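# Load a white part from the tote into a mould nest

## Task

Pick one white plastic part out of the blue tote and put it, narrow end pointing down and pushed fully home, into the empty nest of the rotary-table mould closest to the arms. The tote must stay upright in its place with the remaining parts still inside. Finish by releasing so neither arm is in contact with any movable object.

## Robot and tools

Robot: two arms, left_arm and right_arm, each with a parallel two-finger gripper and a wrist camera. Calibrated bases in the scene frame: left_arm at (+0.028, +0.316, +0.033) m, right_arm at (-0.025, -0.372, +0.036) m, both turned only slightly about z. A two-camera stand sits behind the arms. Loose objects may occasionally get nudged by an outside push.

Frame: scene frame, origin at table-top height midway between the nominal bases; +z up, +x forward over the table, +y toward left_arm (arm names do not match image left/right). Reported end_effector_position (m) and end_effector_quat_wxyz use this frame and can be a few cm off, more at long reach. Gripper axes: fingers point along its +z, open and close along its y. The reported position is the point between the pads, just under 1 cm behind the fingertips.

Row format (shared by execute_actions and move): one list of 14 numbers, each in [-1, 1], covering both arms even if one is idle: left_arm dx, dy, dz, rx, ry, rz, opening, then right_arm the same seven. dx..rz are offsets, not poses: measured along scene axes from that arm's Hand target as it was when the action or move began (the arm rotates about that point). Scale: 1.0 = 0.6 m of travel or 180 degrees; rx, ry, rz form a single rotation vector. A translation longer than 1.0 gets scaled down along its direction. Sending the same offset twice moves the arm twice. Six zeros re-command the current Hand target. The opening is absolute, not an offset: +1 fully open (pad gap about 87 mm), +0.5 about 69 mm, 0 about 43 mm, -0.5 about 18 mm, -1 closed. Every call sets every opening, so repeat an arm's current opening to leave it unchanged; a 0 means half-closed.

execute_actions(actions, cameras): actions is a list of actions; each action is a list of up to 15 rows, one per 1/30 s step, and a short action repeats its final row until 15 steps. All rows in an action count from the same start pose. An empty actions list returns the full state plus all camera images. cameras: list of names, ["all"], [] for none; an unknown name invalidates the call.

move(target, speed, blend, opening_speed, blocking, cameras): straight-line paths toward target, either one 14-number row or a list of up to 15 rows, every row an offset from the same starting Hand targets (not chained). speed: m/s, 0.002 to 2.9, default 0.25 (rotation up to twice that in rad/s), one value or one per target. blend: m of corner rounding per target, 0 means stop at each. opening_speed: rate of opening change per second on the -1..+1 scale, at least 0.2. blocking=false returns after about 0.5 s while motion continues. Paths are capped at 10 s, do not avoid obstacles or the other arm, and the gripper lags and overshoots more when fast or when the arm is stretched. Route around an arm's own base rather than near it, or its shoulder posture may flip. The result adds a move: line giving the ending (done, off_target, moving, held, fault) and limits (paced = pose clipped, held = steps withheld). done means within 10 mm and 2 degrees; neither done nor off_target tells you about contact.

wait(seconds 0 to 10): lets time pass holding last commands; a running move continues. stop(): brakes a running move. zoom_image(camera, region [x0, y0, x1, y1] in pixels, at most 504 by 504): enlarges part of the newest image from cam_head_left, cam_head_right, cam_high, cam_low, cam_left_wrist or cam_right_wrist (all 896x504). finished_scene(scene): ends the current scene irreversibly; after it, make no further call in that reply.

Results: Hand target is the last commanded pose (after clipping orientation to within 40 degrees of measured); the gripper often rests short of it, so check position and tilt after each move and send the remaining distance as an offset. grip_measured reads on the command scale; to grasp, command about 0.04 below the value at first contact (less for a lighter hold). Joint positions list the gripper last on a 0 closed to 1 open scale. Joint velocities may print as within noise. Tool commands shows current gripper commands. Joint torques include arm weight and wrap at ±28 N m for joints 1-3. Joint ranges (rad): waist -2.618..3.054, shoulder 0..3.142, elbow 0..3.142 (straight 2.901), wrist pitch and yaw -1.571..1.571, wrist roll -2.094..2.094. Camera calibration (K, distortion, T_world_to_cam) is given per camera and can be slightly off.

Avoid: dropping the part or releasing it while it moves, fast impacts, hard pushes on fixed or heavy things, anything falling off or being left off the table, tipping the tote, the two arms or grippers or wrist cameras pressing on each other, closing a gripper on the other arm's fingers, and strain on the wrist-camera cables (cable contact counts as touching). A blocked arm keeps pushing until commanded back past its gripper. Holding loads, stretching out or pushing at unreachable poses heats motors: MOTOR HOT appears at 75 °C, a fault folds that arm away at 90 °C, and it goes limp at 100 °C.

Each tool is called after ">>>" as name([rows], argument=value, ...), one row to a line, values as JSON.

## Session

>>> execute_actions(actions=[])

Scene clock: 0.00 s.
left_arm: end_effector_position=(+0.4068, +0.3011, +0.1317) grip_measured=+1.000 end_effector_quat_wxyz=(+0.679, -0.011, +0.734, -0.005) | right_arm: end_effector_position=(+0.3486, -0.4057, +0.1202) grip_measured=+0.985 end_effector_quat_wxyz=(+0.669, +0.090, +0.736, -0.043)
Joint positions: left_arm=[-0.062 1.517 0.241 1.198 -0.082 -0.028 1] | right_arm=[0.001 1.579 0.217 1.26 0.162 0.074 0.993]
Joint velocities: within noise
Joint torques (N m): no reading
Motor temperatures (°C): left_arm=[28 30 35 28 27 29 28] | right_arm=[29 32 37 28 27 28 31]
Heat: left arm: 35 °C; right arm: 37 °C.
Hand target: left_arm +0.4085, +0.3010, +0.1357; +0.683, -0.011, +0.730, -0.005 | right_arm +0.3517, -0.4058, +0.1280; +0.679, +0.091, +0.728, -0.042
Tool commands: left_gripper/opening=+1.0 right_gripper/opening=+1.0
camera_calibration:
cam_left_wrist: T_world_to_cam=[[0.00186003, -0.999599, 0.0282396, 0.293161], [-0.818279, -0.0177541, -0.574547, 0.435696], [0.574818, -0.0220392, -0.817984, 0.0190765], [0, 0, 0, 1]] pos_world=[0.34501, 0.3012, 0.257654]
cam_right_wrist: T_world_to_cam=[[-0.203582, -0.97783, -0.0490167, -0.323872], [-0.790327, 0.193682, -0.581266, 0.449323], [0.577873, -0.079596, -0.812236, 0.00913891], [0, 0, 0, 1]] pos_world=[0.283896, -0.402991, 0.252724]

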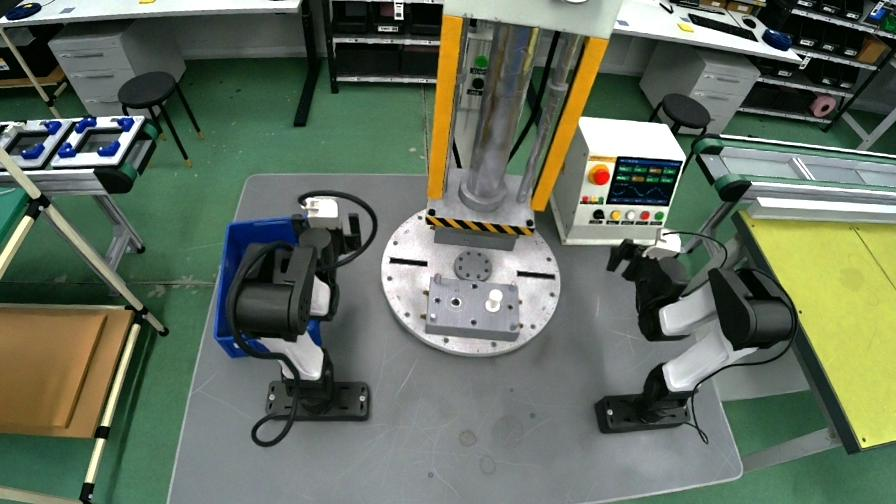

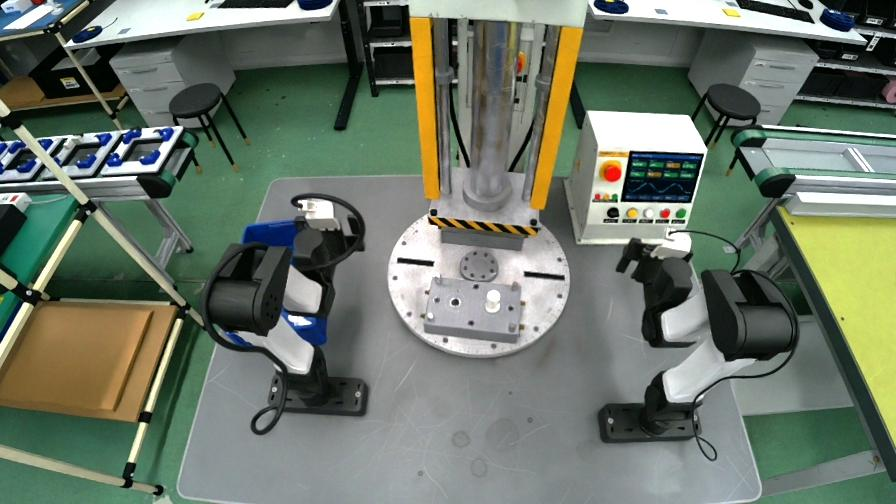

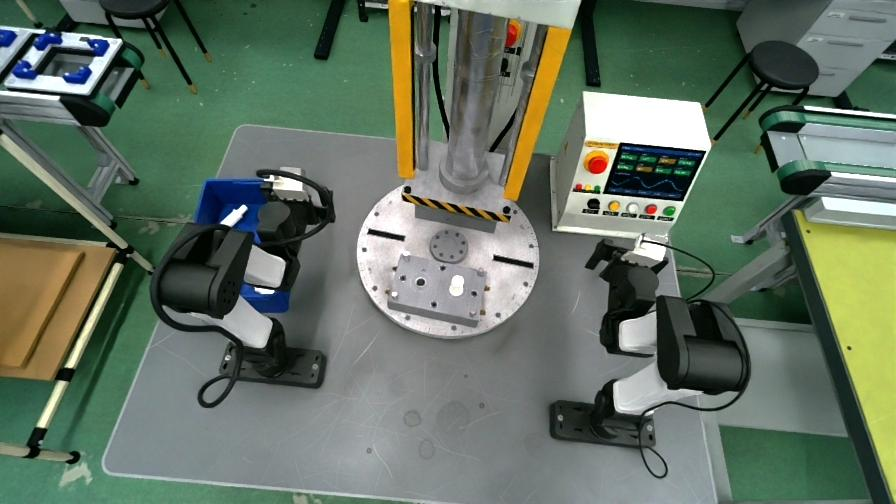

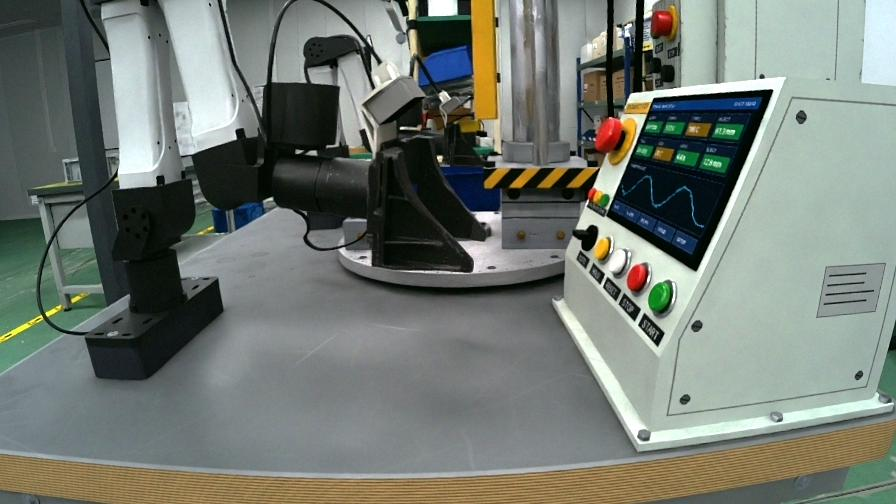

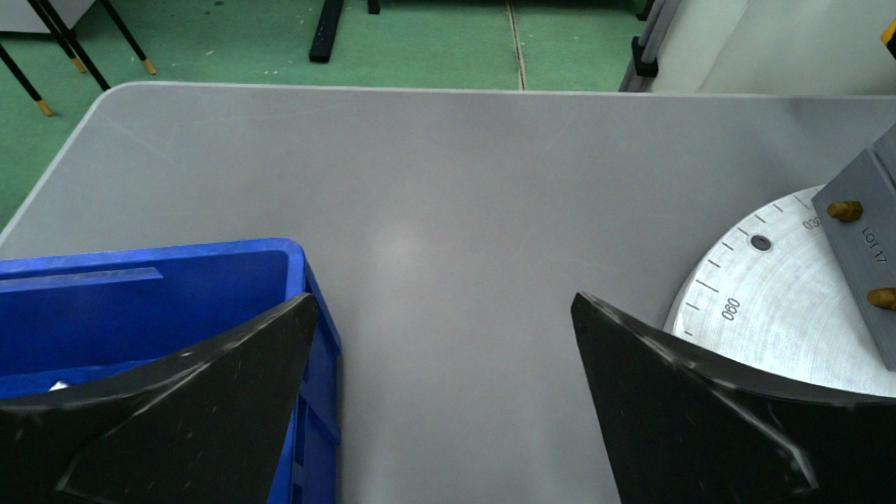

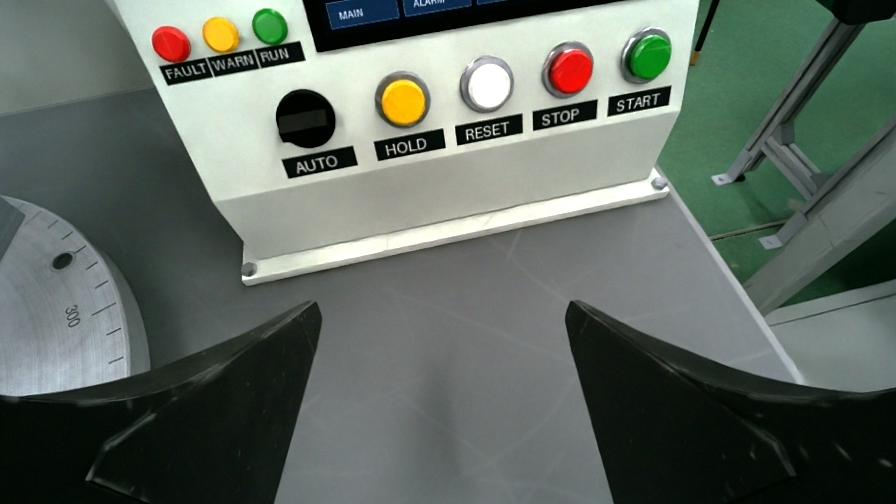

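>>> move([
  [0, 0, 0.12, 0, 0, 0, 1, 0, -0.05, 0.03, 0, 0, 0, 1],
  [-0.25, 0.15, 0.313, 0, 0, 0, 1, 0, -0.15, 0.05, 0, 0, 0, 1],
], speed=0.3, blend=0.05, cameras=["all"])

Scene clock: 10.67 s.
left_arm: end_effector_position=(+0.2588, +0.3910, +0.3150) grip_measured=+1.000 end_effector_quat_wxyz=(+0.680, -0.022, +0.732, -0.011) | right_arm: end_effector_position=(+0.3466, -0.4925, +0.1462) grip_measured=+0.985 end_effector_quat_wxyz=(+0.669, +0.099, +0.736, -0.037)
Joint positions: left_arm=[0.909 0.517 0.691 -0.29 0.879 0.045 1] | right_arm=[-0.4 1.477 0.324 1.048 -0.233 0.054 0.993]
Joint torques (N m): left_arm=[1.22 1.58 10.59 1.57 0.31 0.14] | right_arm=[-0.83 -4.74 7.12 2.06 -0.04 -0.1]
Heat: left arm: 36 °C; right arm: 38 °C.
Hand target: left_arm +0.2585, +0.3909, +0.3235; +0.683, -0.011, +0.730, -0.005 | right_arm +0.3516, -0.4958, +0.1580; +0.679, +0.091, +0.728, -0.042
Off the commanded pose: left_arm 0.009 m, 1 deg | right_arm 0.013 m, 2 deg.
move: off_target (right_arm); blend cut to 0.036 m at target 1
camera_calibration:
cam_left_wrist: T_world_to_cam=[[0.0102159, -0.998602, 0.0518708, 0.368126], [-0.815489, -0.0383401, -0.577502, 0.429688], [0.578683, -0.0364003, -0.81474, 0.259751], [0, 0, 0, 1]] pos_world=[0.196331, 0.39354, 0.44068]
cam_right_wrist: T_world_to_cam=[[-0.209442, -0.97533, -0.069755, -0.401666], [-0.78798, 0.210589, -0.578567, 0.486716], [0.578984, -0.0662108, -0.812646, 0.0307685], [0, 0, 0, 1]] pos_world=[0.281582, -0.492217, 0.278584]

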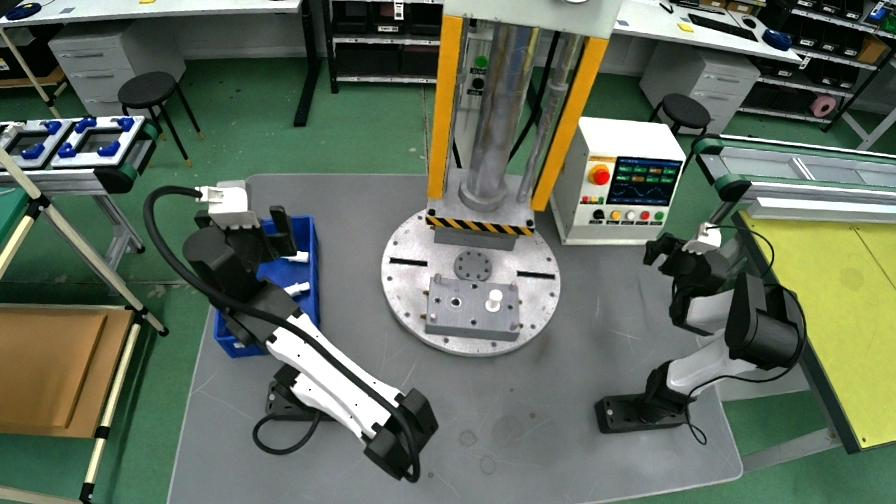

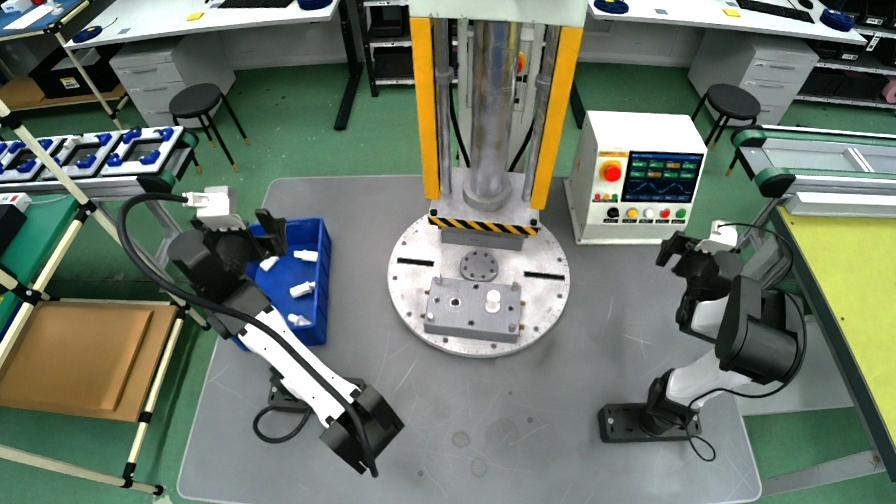

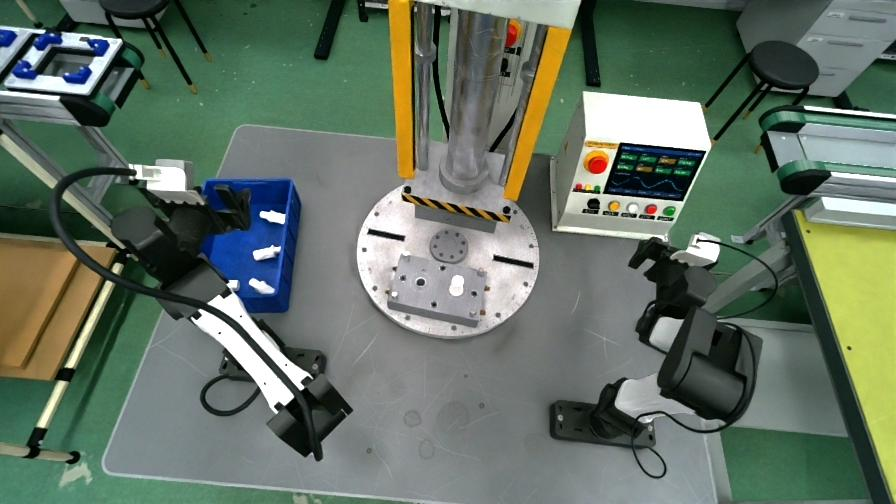

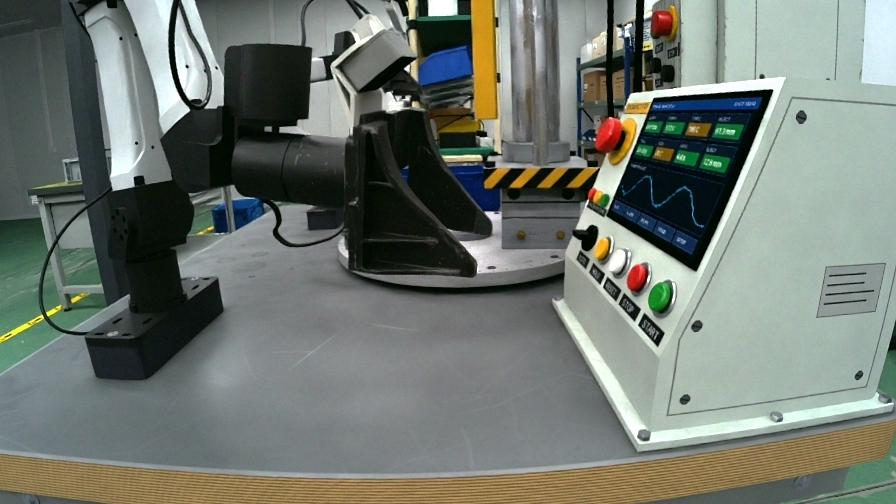

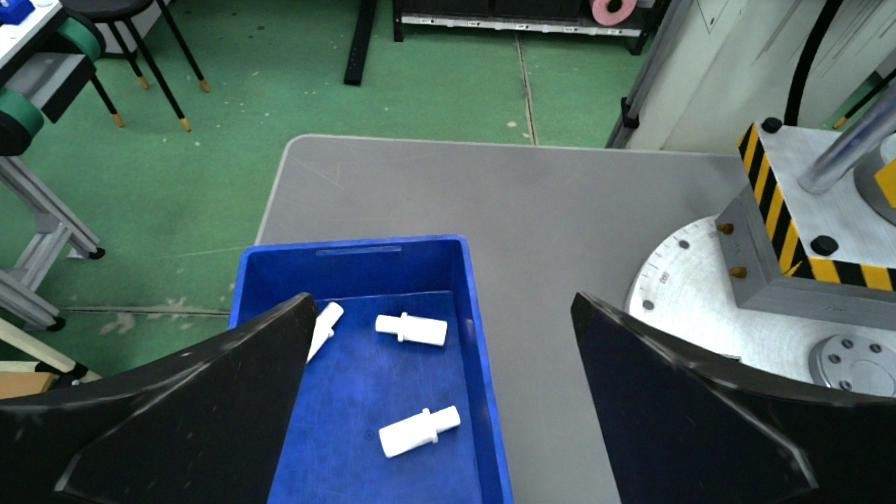

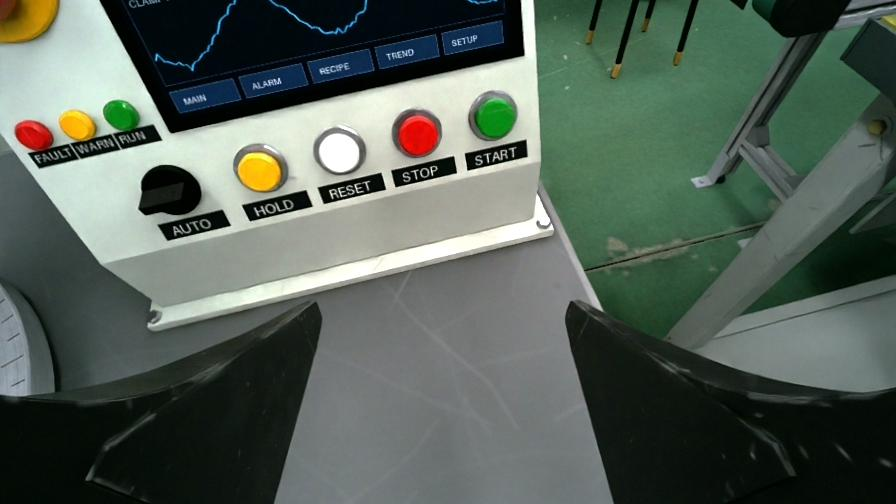

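>>> zoom_image(camera="cam_high", region=[180, 170, 320, 320])

>>> zoom_image(camera="cam_head_right", region=[200, 200, 350, 360])

>>> zoom_image(camera="cam_high", region=[350, 190, 550, 340])

>>> zoom_image(camera="cam_left_wrist", region=[220, 220, 520, 504])

Scaled by 3.360 from the camera's 896x504 image, which has a finer 1280x720 frame.

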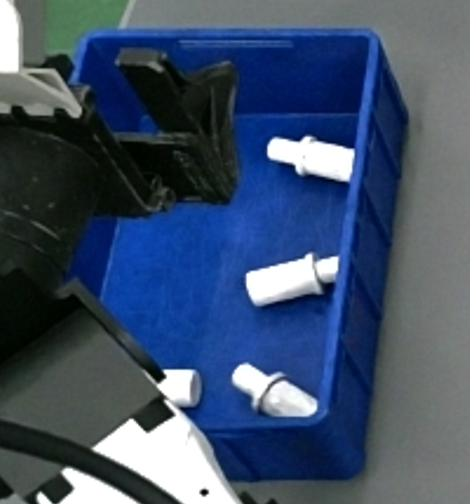

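Scaled by 3.150 from the camera's 896x504 image, which has a finer 1280x720 frame.

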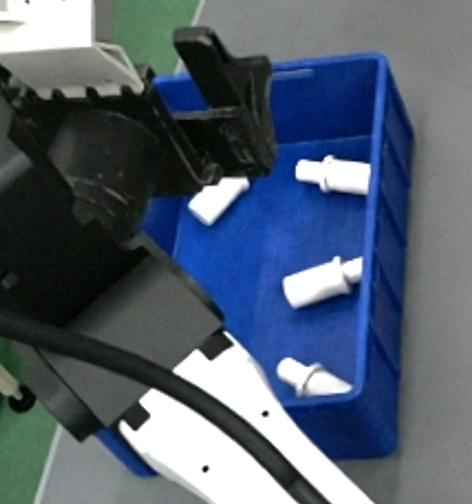

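Scaled by 2.520 from the camera's 896x504 image, which has a finer 1280x720 frame.

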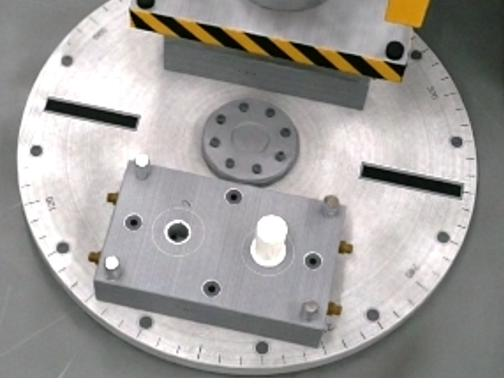

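Scaled by 1.680 from the camera's 896x504 image, which has a finer 1280x720 frame.

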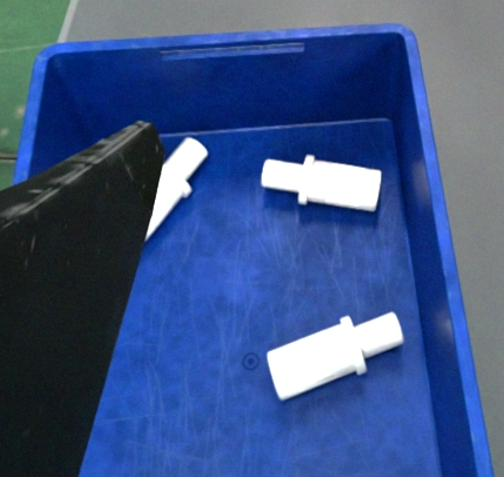

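>>> move(target=[0.0575, 0.0285, -0.1308, 0.1756, 0.2455, -0.3620, 0.15, 0, 0, 0, 0, 0, 0, 1], speed=0.3, cameras=["cam_left_wrist", "cam_high", "cam_head_right"])

Scene clock: 159.43 s.
left_arm: end_effector_position=(+0.2896, +0.4071, +0.2421) grip_measured=+0.150 end_effector_quat_wxyz=(+0.274, +0.513, +0.807, -0.102) | right_arm: end_effector_position=(+0.3466, -0.4925, +0.1462) grip_measured=+0.985 end_effector_quat_wxyz=(+0.669, +0.099, +0.736, -0.037)
Joint positions: left_arm=[0.577 1.537 1.596 -1.574 0.591 1.68 0.575] | right_arm=[-0.4 1.477 0.324 1.048 -0.233 0.054 0.993]
Joint torques (N m): left_arm=[0.02 -3.78 9.35 0.22 0.45 0.13] | right_arm=[-0.85 -4.67 7.06 2.05 -0.06 -0.14]
Motor temperatures (°C): left_arm=[28 30 48 33 27 29 28] | right_arm=[29 35 45 38 27 28 31]
Heat: left arm: 48 °C; right arm: 45 °C.
Hand target: left_arm +0.2930, +0.4080, +0.2451; +0.248, +0.540, +0.786, -0.171 | right_arm +0.3516, -0.4959, +0.1580; +0.679, +0.091, +0.728, -0.042
Off the commanded pose: left_arm 0.005 m, 9 deg | right_arm 0.013 m, 2 deg.
joint sent to its limit (left arm) — joint 4 (wrist pitch), lower limit. The joint targets are off in orientation, not in position.
move: off_target (left_arm, right_arm)
camera_calibration:
cam_left_wrist: T_world_to_cam=[[-0.884431, -0.454503, -0.10587, 0.463453], [-0.464615, 0.836306, 0.291075, -0.254673], [-0.0437549, 0.306625, -0.950824, 0.256625], [0, 0, 0, 1]] pos_world=[0.302796, 0.344938, 0.3672]
Images, in order (width x height): cam_head_right 896x504, cam_high 896x504, cam_left_wrist 896x504.

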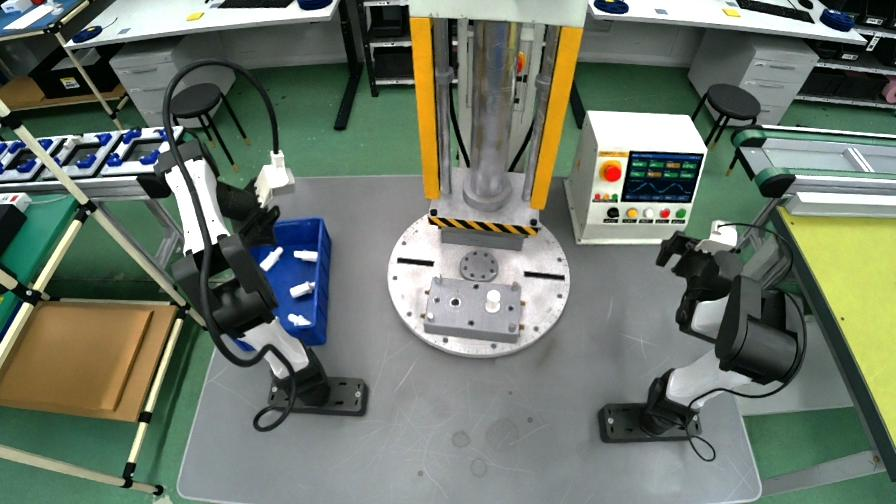

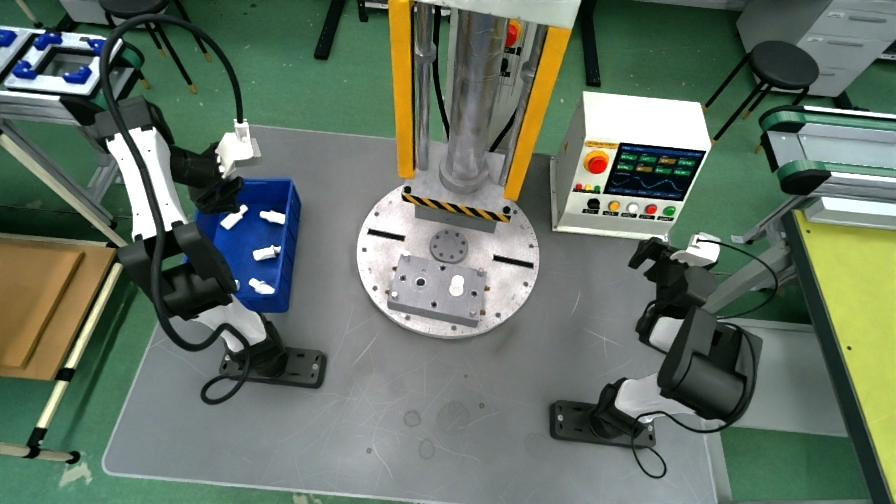

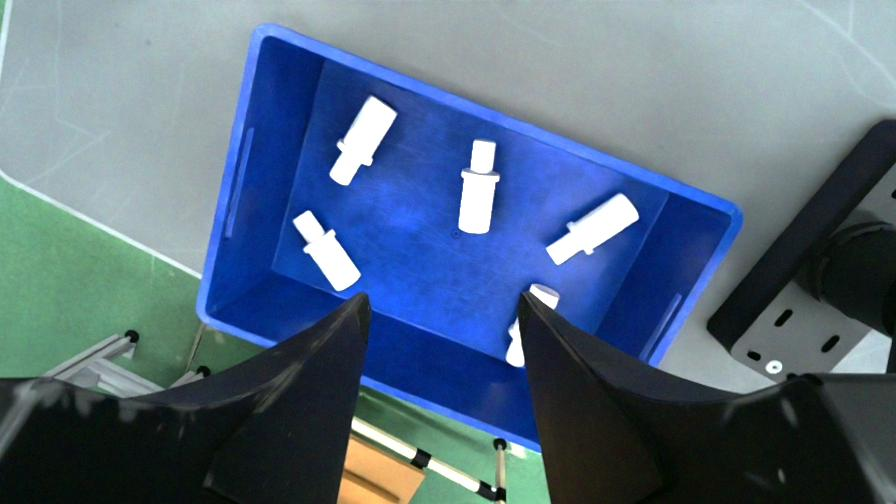

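>>> move(target=[-0.0083, 0.0033, -0.1917, 0, 0, 0, 0.15, 0, 0, 0, 0, 0, 0, 1], speed=0.15, cameras=["cam_left_wrist", "cam_high", "cam_head_right"])

Scene clock: 190.97 s.
left_arm: end_effector_position=(+0.2875, +0.4080, +0.1355) grip_measured=+0.150 end_effector_quat_wxyz=(+0.246, +0.539, +0.788, -0.168) | right_arm: end_effector_position=(+0.3466, -0.4925, +0.1462) grip_measured=+0.985 end_effector_quat_wxyz=(+0.669, +0.099, +0.736, -0.037)
Joint positions: left_arm=[0.586 1.652 1.283 -1.341 0.59 1.816 0.575] | right_arm=[-0.4 1.477 0.324 1.048 -0.233 0.054 0.993]
Joint torques (N m): left_arm=[1.39 -4.77 5.93 0.11 0.56 0.16] | right_arm=[-0.85 -4.82 7.04 2.01 -0.06 -0.11]
Heat: left arm: 46 °C; right arm: 45 °C.
Hand target: left_arm +0.2881, +0.4101, +0.1301; +0.248, +0.540, +0.786, -0.170 | right_arm +0.3516, -0.4959, +0.1580; +0.679, +0.091, +0.728, -0.042
Off the commanded pose: left_arm 0.006 m, 0 deg | right_arm 0.013 m, 2 deg.
move: off_target (right_arm)
camera_calibration:
cam_left_wrist: T_world_to_cam=[[-0.931439, -0.363738, 0.0107982, 0.411337], [-0.347262, 0.897337, 0.272389, -0.281369], [-0.108768, 0.249964, -0.962127, 0.198185], [0, 0, 0, 1]] pos_world=[0.306983, 0.352563, 0.262879]
Images, in order (width x height): cam_head_right 896x504, cam_high 896x504, cam_left_wrist 896x504.

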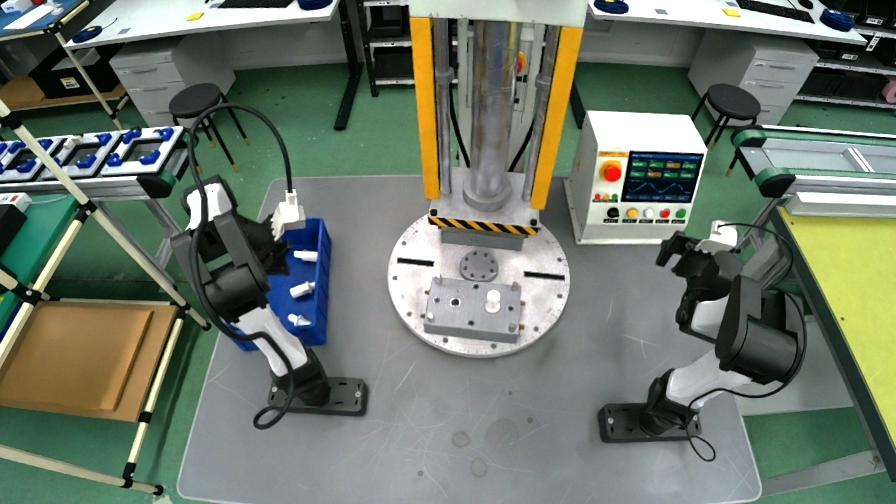

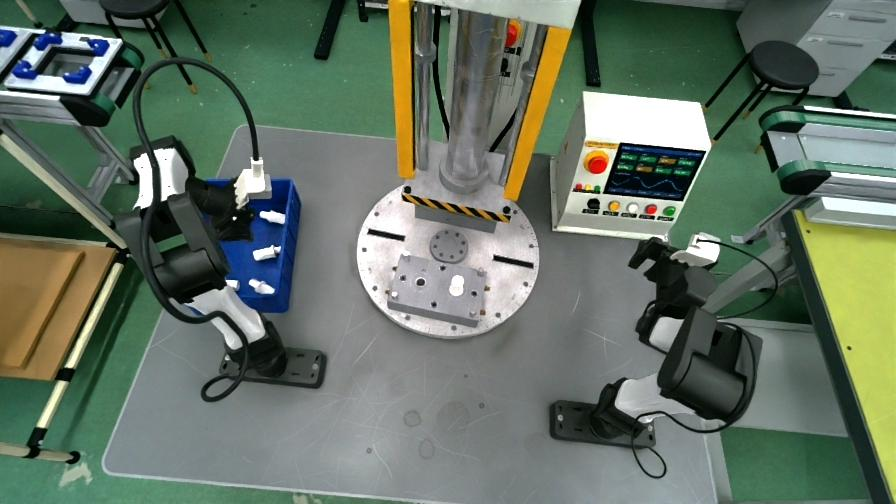

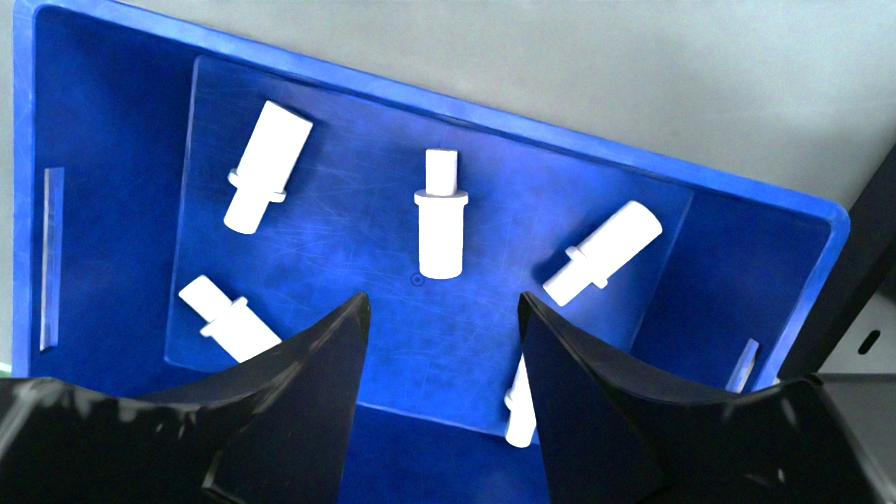

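>>> move(target=[-0.0018, 0.004, -0.1333, 0, 0, 0, 0.15, 0, 0, 0, 0, 0, 0, 1], speed=0.12, cameras=["cam_left_wrist", "cam_high", "cam_head_right"])

Scene clock: 207.97 s.
left_arm: end_effector_position=(+0.2881, +0.4113, +0.0563) grip_measured=+0.150 end_effector_quat_wxyz=(+0.247, +0.539, +0.788, -0.167) | right_arm: end_effector_position=(+0.3466, -0.4925, +0.1462) grip_measured=+0.985 end_effector_quat_wxyz=(+0.669, +0.099, +0.736, -0.037)
Joint positions: left_arm=[0.596 1.747 1.062 -1.029 0.59 1.827 0.575] | right_arm=[-0.4 1.477 0.324 1.048 -0.233 0.054 0.993]
Joint torques (N m): left_arm=[1.37 -4.86 5.34 0.08 0.54 0.17] | right_arm=[-0.8 -4.7 7.06 2.02 -0.08 -0.12]
Heat: left arm: 44 °C; right arm: 46 °C.
Hand target: left_arm +0.2869, +0.4124, +0.0500; +0.248, +0.540, +0.786, -0.171 | right_arm +0.3516, -0.4959, +0.1580; +0.679, +0.091, +0.728, -0.042
Off the commanded pose: left_arm 0.006 m, 0 deg | right_arm 0.013 m, 2 deg.
move: off_target (right_arm)
camera_calibration:
cam_left_wrist: T_world_to_cam=[[-0.931311, -0.364132, 0.00817669, 0.414306], [-0.348379, 0.897122, 0.27167, -0.262214], [-0.106259, 0.25016, -0.962356, 0.120465], [0, 0, 0, 1]] pos_world=[0.307298, 0.355964, 0.183778]
Images, in order (width x height): cam_head_right 896x504, cam_high 896x504, cam_left_wrist 896x504.

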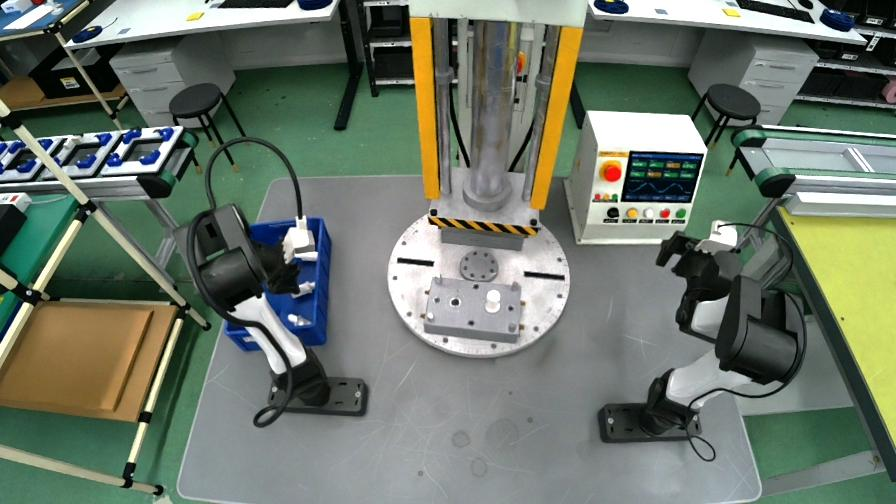

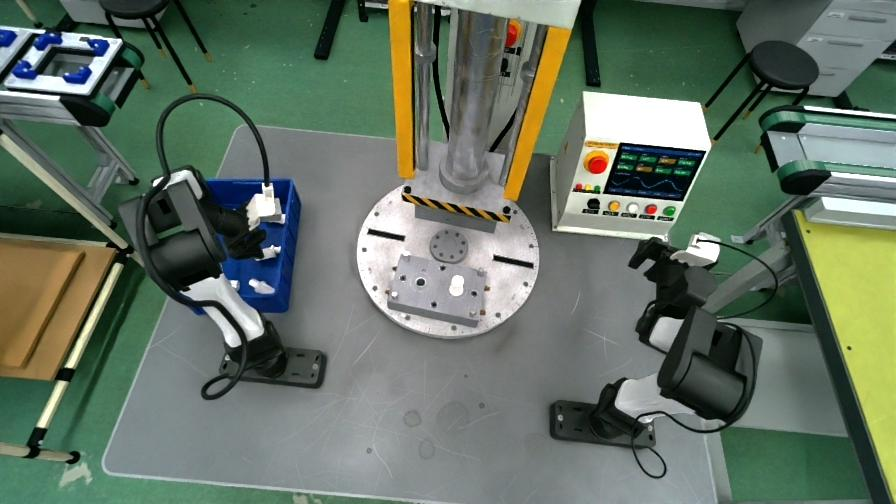

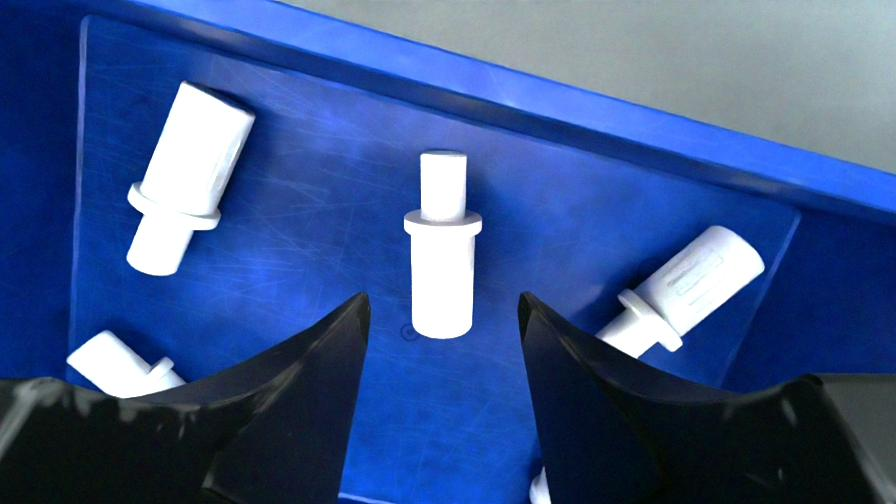

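>>> move(target=[0.0, 0.0, -0.0575, 0, 0, 0, 0.15, 0, 0, 0, 0, 0, 0, 1], speed=0.06, cameras=["cam_left_wrist"])

Scene clock: 220.43 s.
left_arm: end_effector_position=(+0.2892, +0.4121, +0.0222) grip_measured=+0.150 end_effector_quat_wxyz=(+0.247, +0.539, +0.788, -0.166) | right_arm: end_effector_position=(+0.3466, -0.4925, +0.1462) grip_measured=+0.985 end_effector_quat_wxyz=(+0.669, +0.099, +0.736, -0.037)
Joint positions: left_arm=[0.596 1.816 0.993 -0.889 0.59 1.827 0.575] | right_arm=[-0.4 1.477 0.324 1.048 -0.233 0.054 0.993]
Joint torques (N m): left_arm=[1.35 -4.98 4.83 0.1 0.54 0.17] | right_arm=[-0.76 -4.81 7.02 2.06 -0.06 -0.11]
Motor temperatures (°C): left_arm=[28 32 43 31 28 29 28] | right_arm=[29 35 46 39 27 28 31]
Heat: left arm: 43 °C; right arm: 46 °C.
Hand target: left_arm +0.2870, +0.4125, +0.0155; +0.248, +0.540, +0.786, -0.171 | right_arm +0.3516, -0.4959, +0.1580; +0.679, +0.091, +0.728, -0.042
Off the commanded pose: left_arm 0.007 m, 1 deg | right_arm 0.013 m, 2 deg.
move: off_target (right_arm)
camera_calibration:
cam_left_wrist: T_world_to_cam=[[-0.931416, -0.363912, 0.005719, 0.415848], [-0.348733, 0.896843, 0.272138, -0.252957], [-0.104163, 0.251479, -0.962241, 0.0863781], [0, 0, 0, 1]] pos_world=[0.308111, 0.356472, 0.149577]
Images, in order (width x height): cam_left_wrist 896x504.

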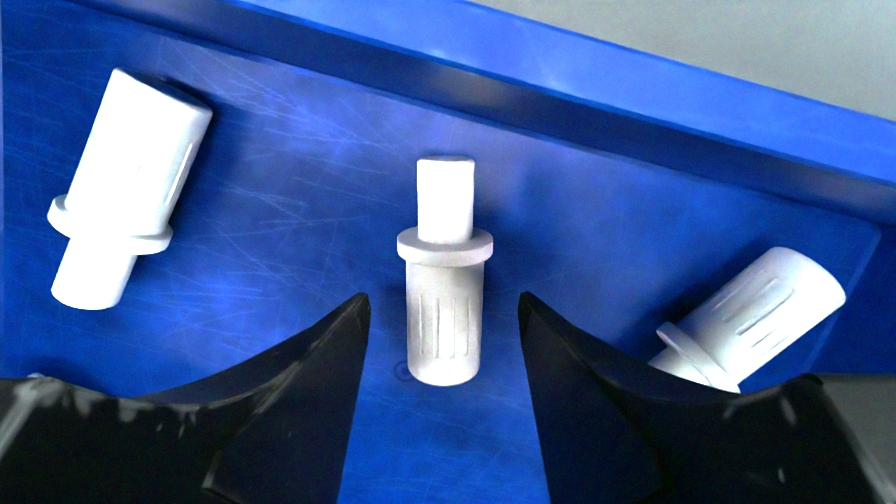

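>>> move([
  [0.0, 0.0, -0.0058, 0, 0, 0, 0.15, 0, 0, 0, 0, 0, 0, 1],
  [0.0, 0.0, -0.0058, 0, 0, 0, -0.5, 0, 0, 0, 0, 0, 0, 1],
], speed=0.05, opening_speed=0.4, cameras=["cam_left_wrist"])

Scene clock: 229.90 s.
left_arm: end_effector_position=(+0.2898, +0.4125, +0.0192) grip_measured=-0.345 end_effector_quat_wxyz=(+0.247, +0.540, +0.788, -0.165) | right_arm: end_effector_position=(+0.3466, -0.4925, +0.1462) grip_measured=+0.985 end_effector_quat_wxyz=(+0.669, +0.099, +0.736, -0.037)
Joint positions: left_arm=[0.596 1.822 0.988 -0.874 0.59 1.827 0.327] | right_arm=[-0.4 1.477 0.324 1.048 -0.233 0.054 0.993]
Joint torques (N m): left_arm=[1.36 -4.9 4.71 0.1 0.54 0.16] | right_arm=[-0.83 -4.79 7.01 2.07 -0.08 -0.15]
Heat: left arm: 43 °C; right arm: 46 °C.
Hand target: left_arm +0.2870, +0.4125, +0.0121; +0.248, +0.540, +0.786, -0.171 | right_arm +0.3516, -0.4959, +0.1580; +0.679, +0.091, +0.728, -0.042
Off the commanded pose: left_arm 0.008 m, 1 deg | right_arm 0.013 m, 2 deg.
move: off_target (right_arm)
camera_calibration:
cam_left_wrist: T_world_to_cam=[[-0.931429, -0.363909, 0.00315536, 0.416611], [-0.349321, 0.896455, 0.272661, -0.251975], [-0.102053, 0.252862, -0.962105, 0.082307], [0, 0, 0, 1]] pos_world=[0.308423, 0.35668, 0.146577]
Images, in order (width x height): cam_left_wrist 896x504.

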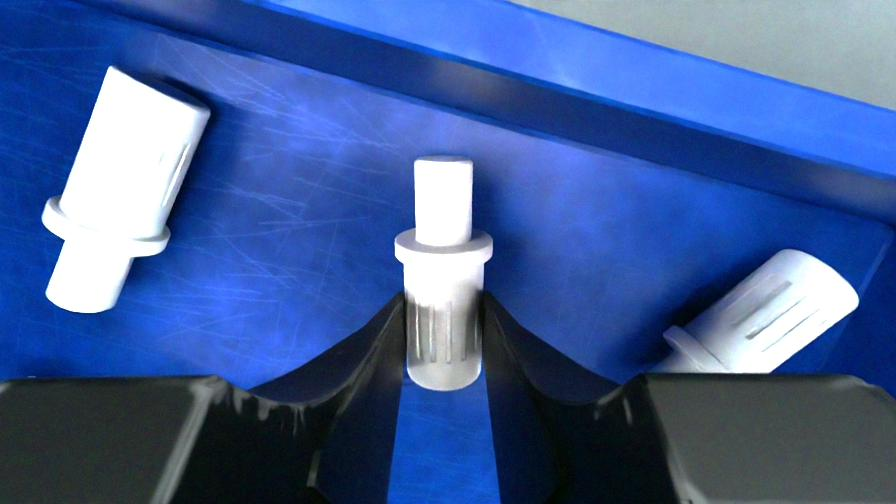

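>>> move([
  [0.0, 0.0, 0.05, 0, 0, 0, -0.5, 0, 0, 0, 0, 0, 0, 1],
  [0.0, 0.0, 0.29, 0, 0, 0, -0.5, 0, 0, 0, 0, 0, 0, 1],
], speed=[0.05, 0.2], blend=0.01, cameras=["cam_left_wrist", "cam_high"])

Scene clock: 291.27 s.
left_arm: end_effector_position=(+0.2849, +0.4100, +0.1758) grip_measured=-0.345 end_effector_quat_wxyz=(+0.237, +0.534, +0.790, -0.185) | right_arm: end_effector_position=(+0.3466, -0.4925, +0.1462) grip_measured=+0.985 end_effector_quat_wxyz=(+0.669, +0.099, +0.736, -0.037)
Joint positions: left_arm=[0.596 1.678 1.468 -1.545 0.586 1.827 0.327] | right_arm=[-0.4 1.477 0.324 1.048 -0.233 0.054 0.993]
Joint torques (N m): left_arm=[1.33 -7.32 8.87 -0.21 0.57 0.16] | right_arm=[-0.77 -4.64 6.99 2.05 -0.08 -0.11]
Heat: left arm: 41 °C; right arm: 46 °C.
Hand target: left_arm +0.2870, +0.4125, +0.1861; +0.248, +0.540, +0.786, -0.171 | right_arm +0.3516, -0.4959, +0.1580; +0.679, +0.091, +0.728, -0.042
Off the commanded pose: left_arm 0.011 m, 2 deg | right_arm 0.013 m, 2 deg.
move: off_target (left_arm, right_arm)
camera_calibration:
cam_left_wrist: T_world_to_cam=[[-0.930616, -0.362704, 0.048996, 0.401899], [-0.337779, 0.902679, 0.266601, -0.298972], [-0.140925, 0.231553, -0.962561, 0.253049], [0, 0, 0, 1]] pos_world=[0.308688, 0.357051, 0.30359]
Images, in order (width x height): cam_high 896x504, cam_left_wrist 896x504.

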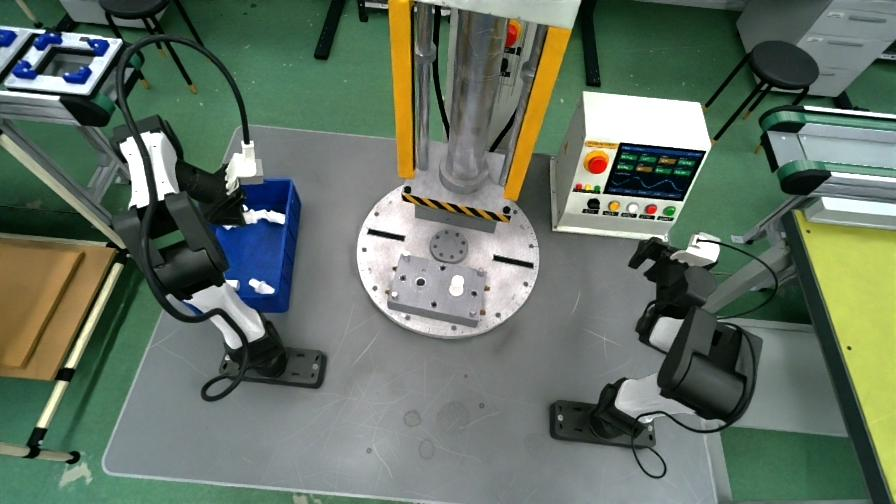

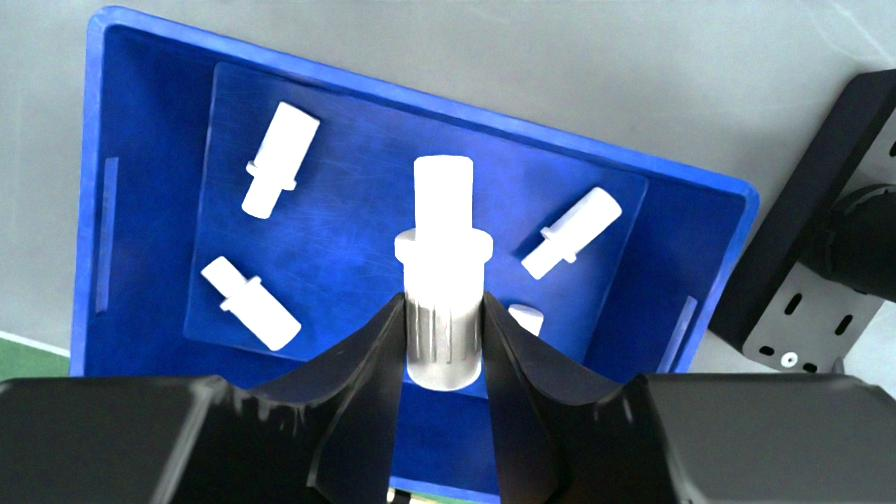

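>>> move([
  [0.005, -0.2208, 0.0067, 0, 0, -0.139, -0.5, 0, 0, 0, 0, 0, 0, 1],
  [-0.1117, -0.4875, 0.0233, 0, 0, -0.35, -0.5, 0, 0, 0, 0, 0, 0, 1],
  [-0.345, -0.6375, -0.01, 0, 0, -0.539, -0.5, 0, 0, 0, 0, 0, 0, 1],
  [-0.545, -0.6708, -0.11, 0, 0, -0.667, -0.5, 0, 0, 0, 0, 0, 0, 1],
], speed=0.3, blend=[0.05, 0.05, 0.05, 0], cameras=["cam_left_wrist", "cam_high", "cam_head_right"])

Scene clock: 303.37 s.
left_arm: end_effector_position=(-0.0368, +0.0103, +0.1258) grip_measured=-0.345 end_effector_quat_wxyz=(-0.018, +0.953, -0.079, -0.291) | right_arm: end_effector_position=(+0.3466, -0.4925, +0.1462) grip_measured=+0.985 end_effector_quat_wxyz=(+0.669, +0.099, +0.736, -0.037)
Joint positions: left_arm=[-1.563 1.767 1.381 -1.279 0.586 1.759 0.327] | right_arm=[-0.4 1.477 0.324 1.048 -0.233 0.054 0.993]
Joint torques (N m): left_arm=[0.54 -5.49 6.16 0.16 0.68 -0.02] | right_arm=[-0.83 -4.71 7.09 2.04 -0.04 -0.11]
Heat: left arm: 42 °C; right arm: 46 °C.
Hand target: left_arm -0.0401, +0.0100, +0.1201; -0.024, +0.951, -0.075, -0.300 | right_arm +0.3516, -0.4959, +0.1580; +0.679, +0.091, +0.728, -0.042
Off the commanded pose: left_arm 0.007 m, 1 deg | right_arm 0.013 m, 2 deg.
move: off_target (right_arm)
camera_calibration:
cam_left_wrist: T_world_to_cam=[[0.15925, 0.987238, -0.00102363, -0.00761231], [0.946675, -0.152412, 0.283859, 0.0224157], [0.280081, -0.0461735, -0.958865, 0.269958], [0, 0, 0, 1]] pos_world=[-0.095618, 0.0233965, 0.252482]
Images, in order (width x height): cam_head_right 896x504, cam_high 896x504, cam_left_wrist 896x504.

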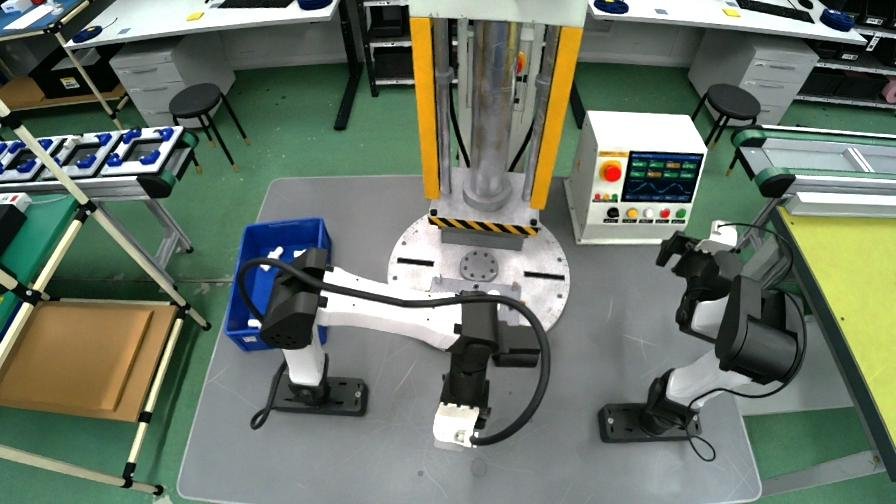

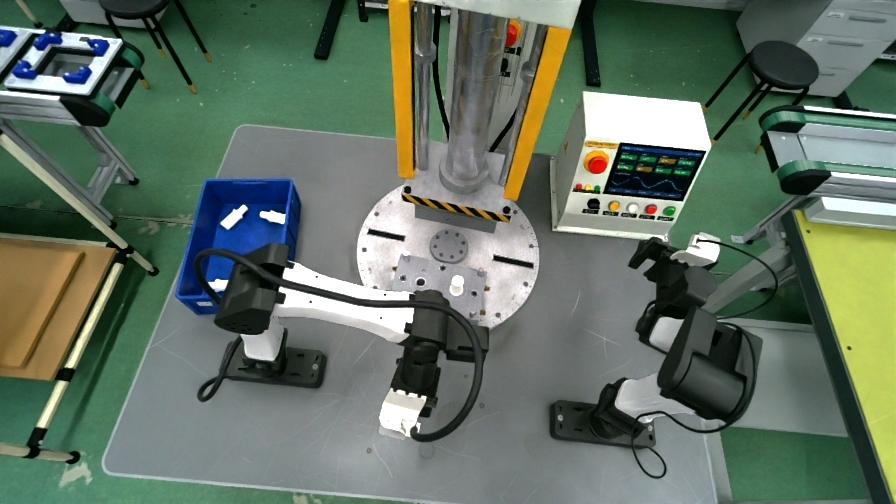

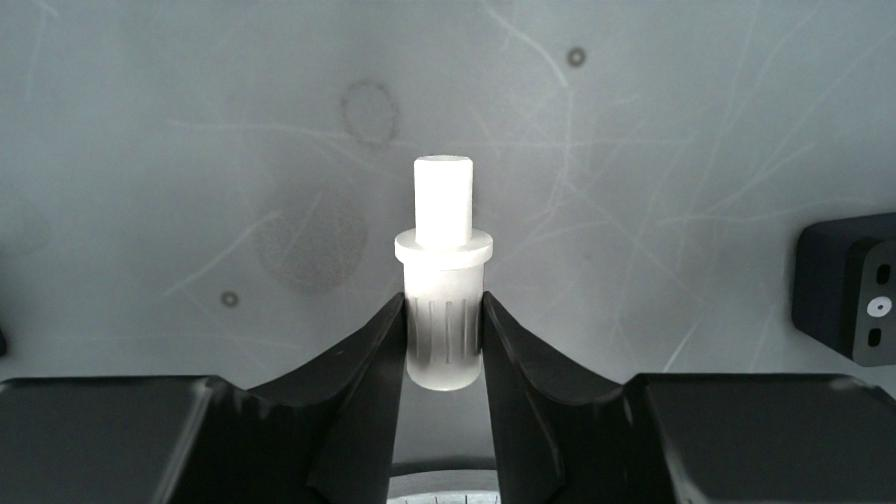

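>>> move([
  [0.0, 0.0, -0.1567, 0, 0, 0, -0.5, 0, 0, 0, 0, 0, 0, 1],
  [0.0, 0.0, -0.1767, 0, 0, 0, -0.5, 0, 0, 0, 0, 0, 0, 1],
], speed=[0.12, 0.03])

Scene clock: 314.73 s.
left_arm: end_effector_position=(-0.0369, +0.0069, +0.0210) grip_measured=-0.345 end_effector_quat_wxyz=(-0.016, +0.953, -0.079, -0.291) | right_arm: end_effector_position=(+0.3466, -0.4925, +0.1462) grip_measured=+0.985 end_effector_quat_wxyz=(+0.669, +0.099, +0.736, -0.037)
Joint positions: left_arm=[-1.563 1.912 1.124 -0.873 0.586 1.759 0.327] | right_arm=[-0.4 1.477 0.324 1.048 -0.233 0.054 0.993]
Joint torques (N m): left_arm=[0.58 -5.75 5.07 0.19 0.69 -0.01] | right_arm=[-0.84 -4.78 7.09 2.02 -0.05 -0.11]
Heat: left arm: 42 °C; right arm: 46 °C.
Hand target: left_arm -0.0402, +0.0100, +0.0141; -0.024, +0.951, -0.075, -0.300 | right_arm +0.3516, -0.4959, +0.1580; +0.679, +0.091, +0.728, -0.042
Off the commanded pose: left_arm 0.008 m, 1 deg | right_arm 0.013 m, 2 deg.
move: off_target (right_arm)


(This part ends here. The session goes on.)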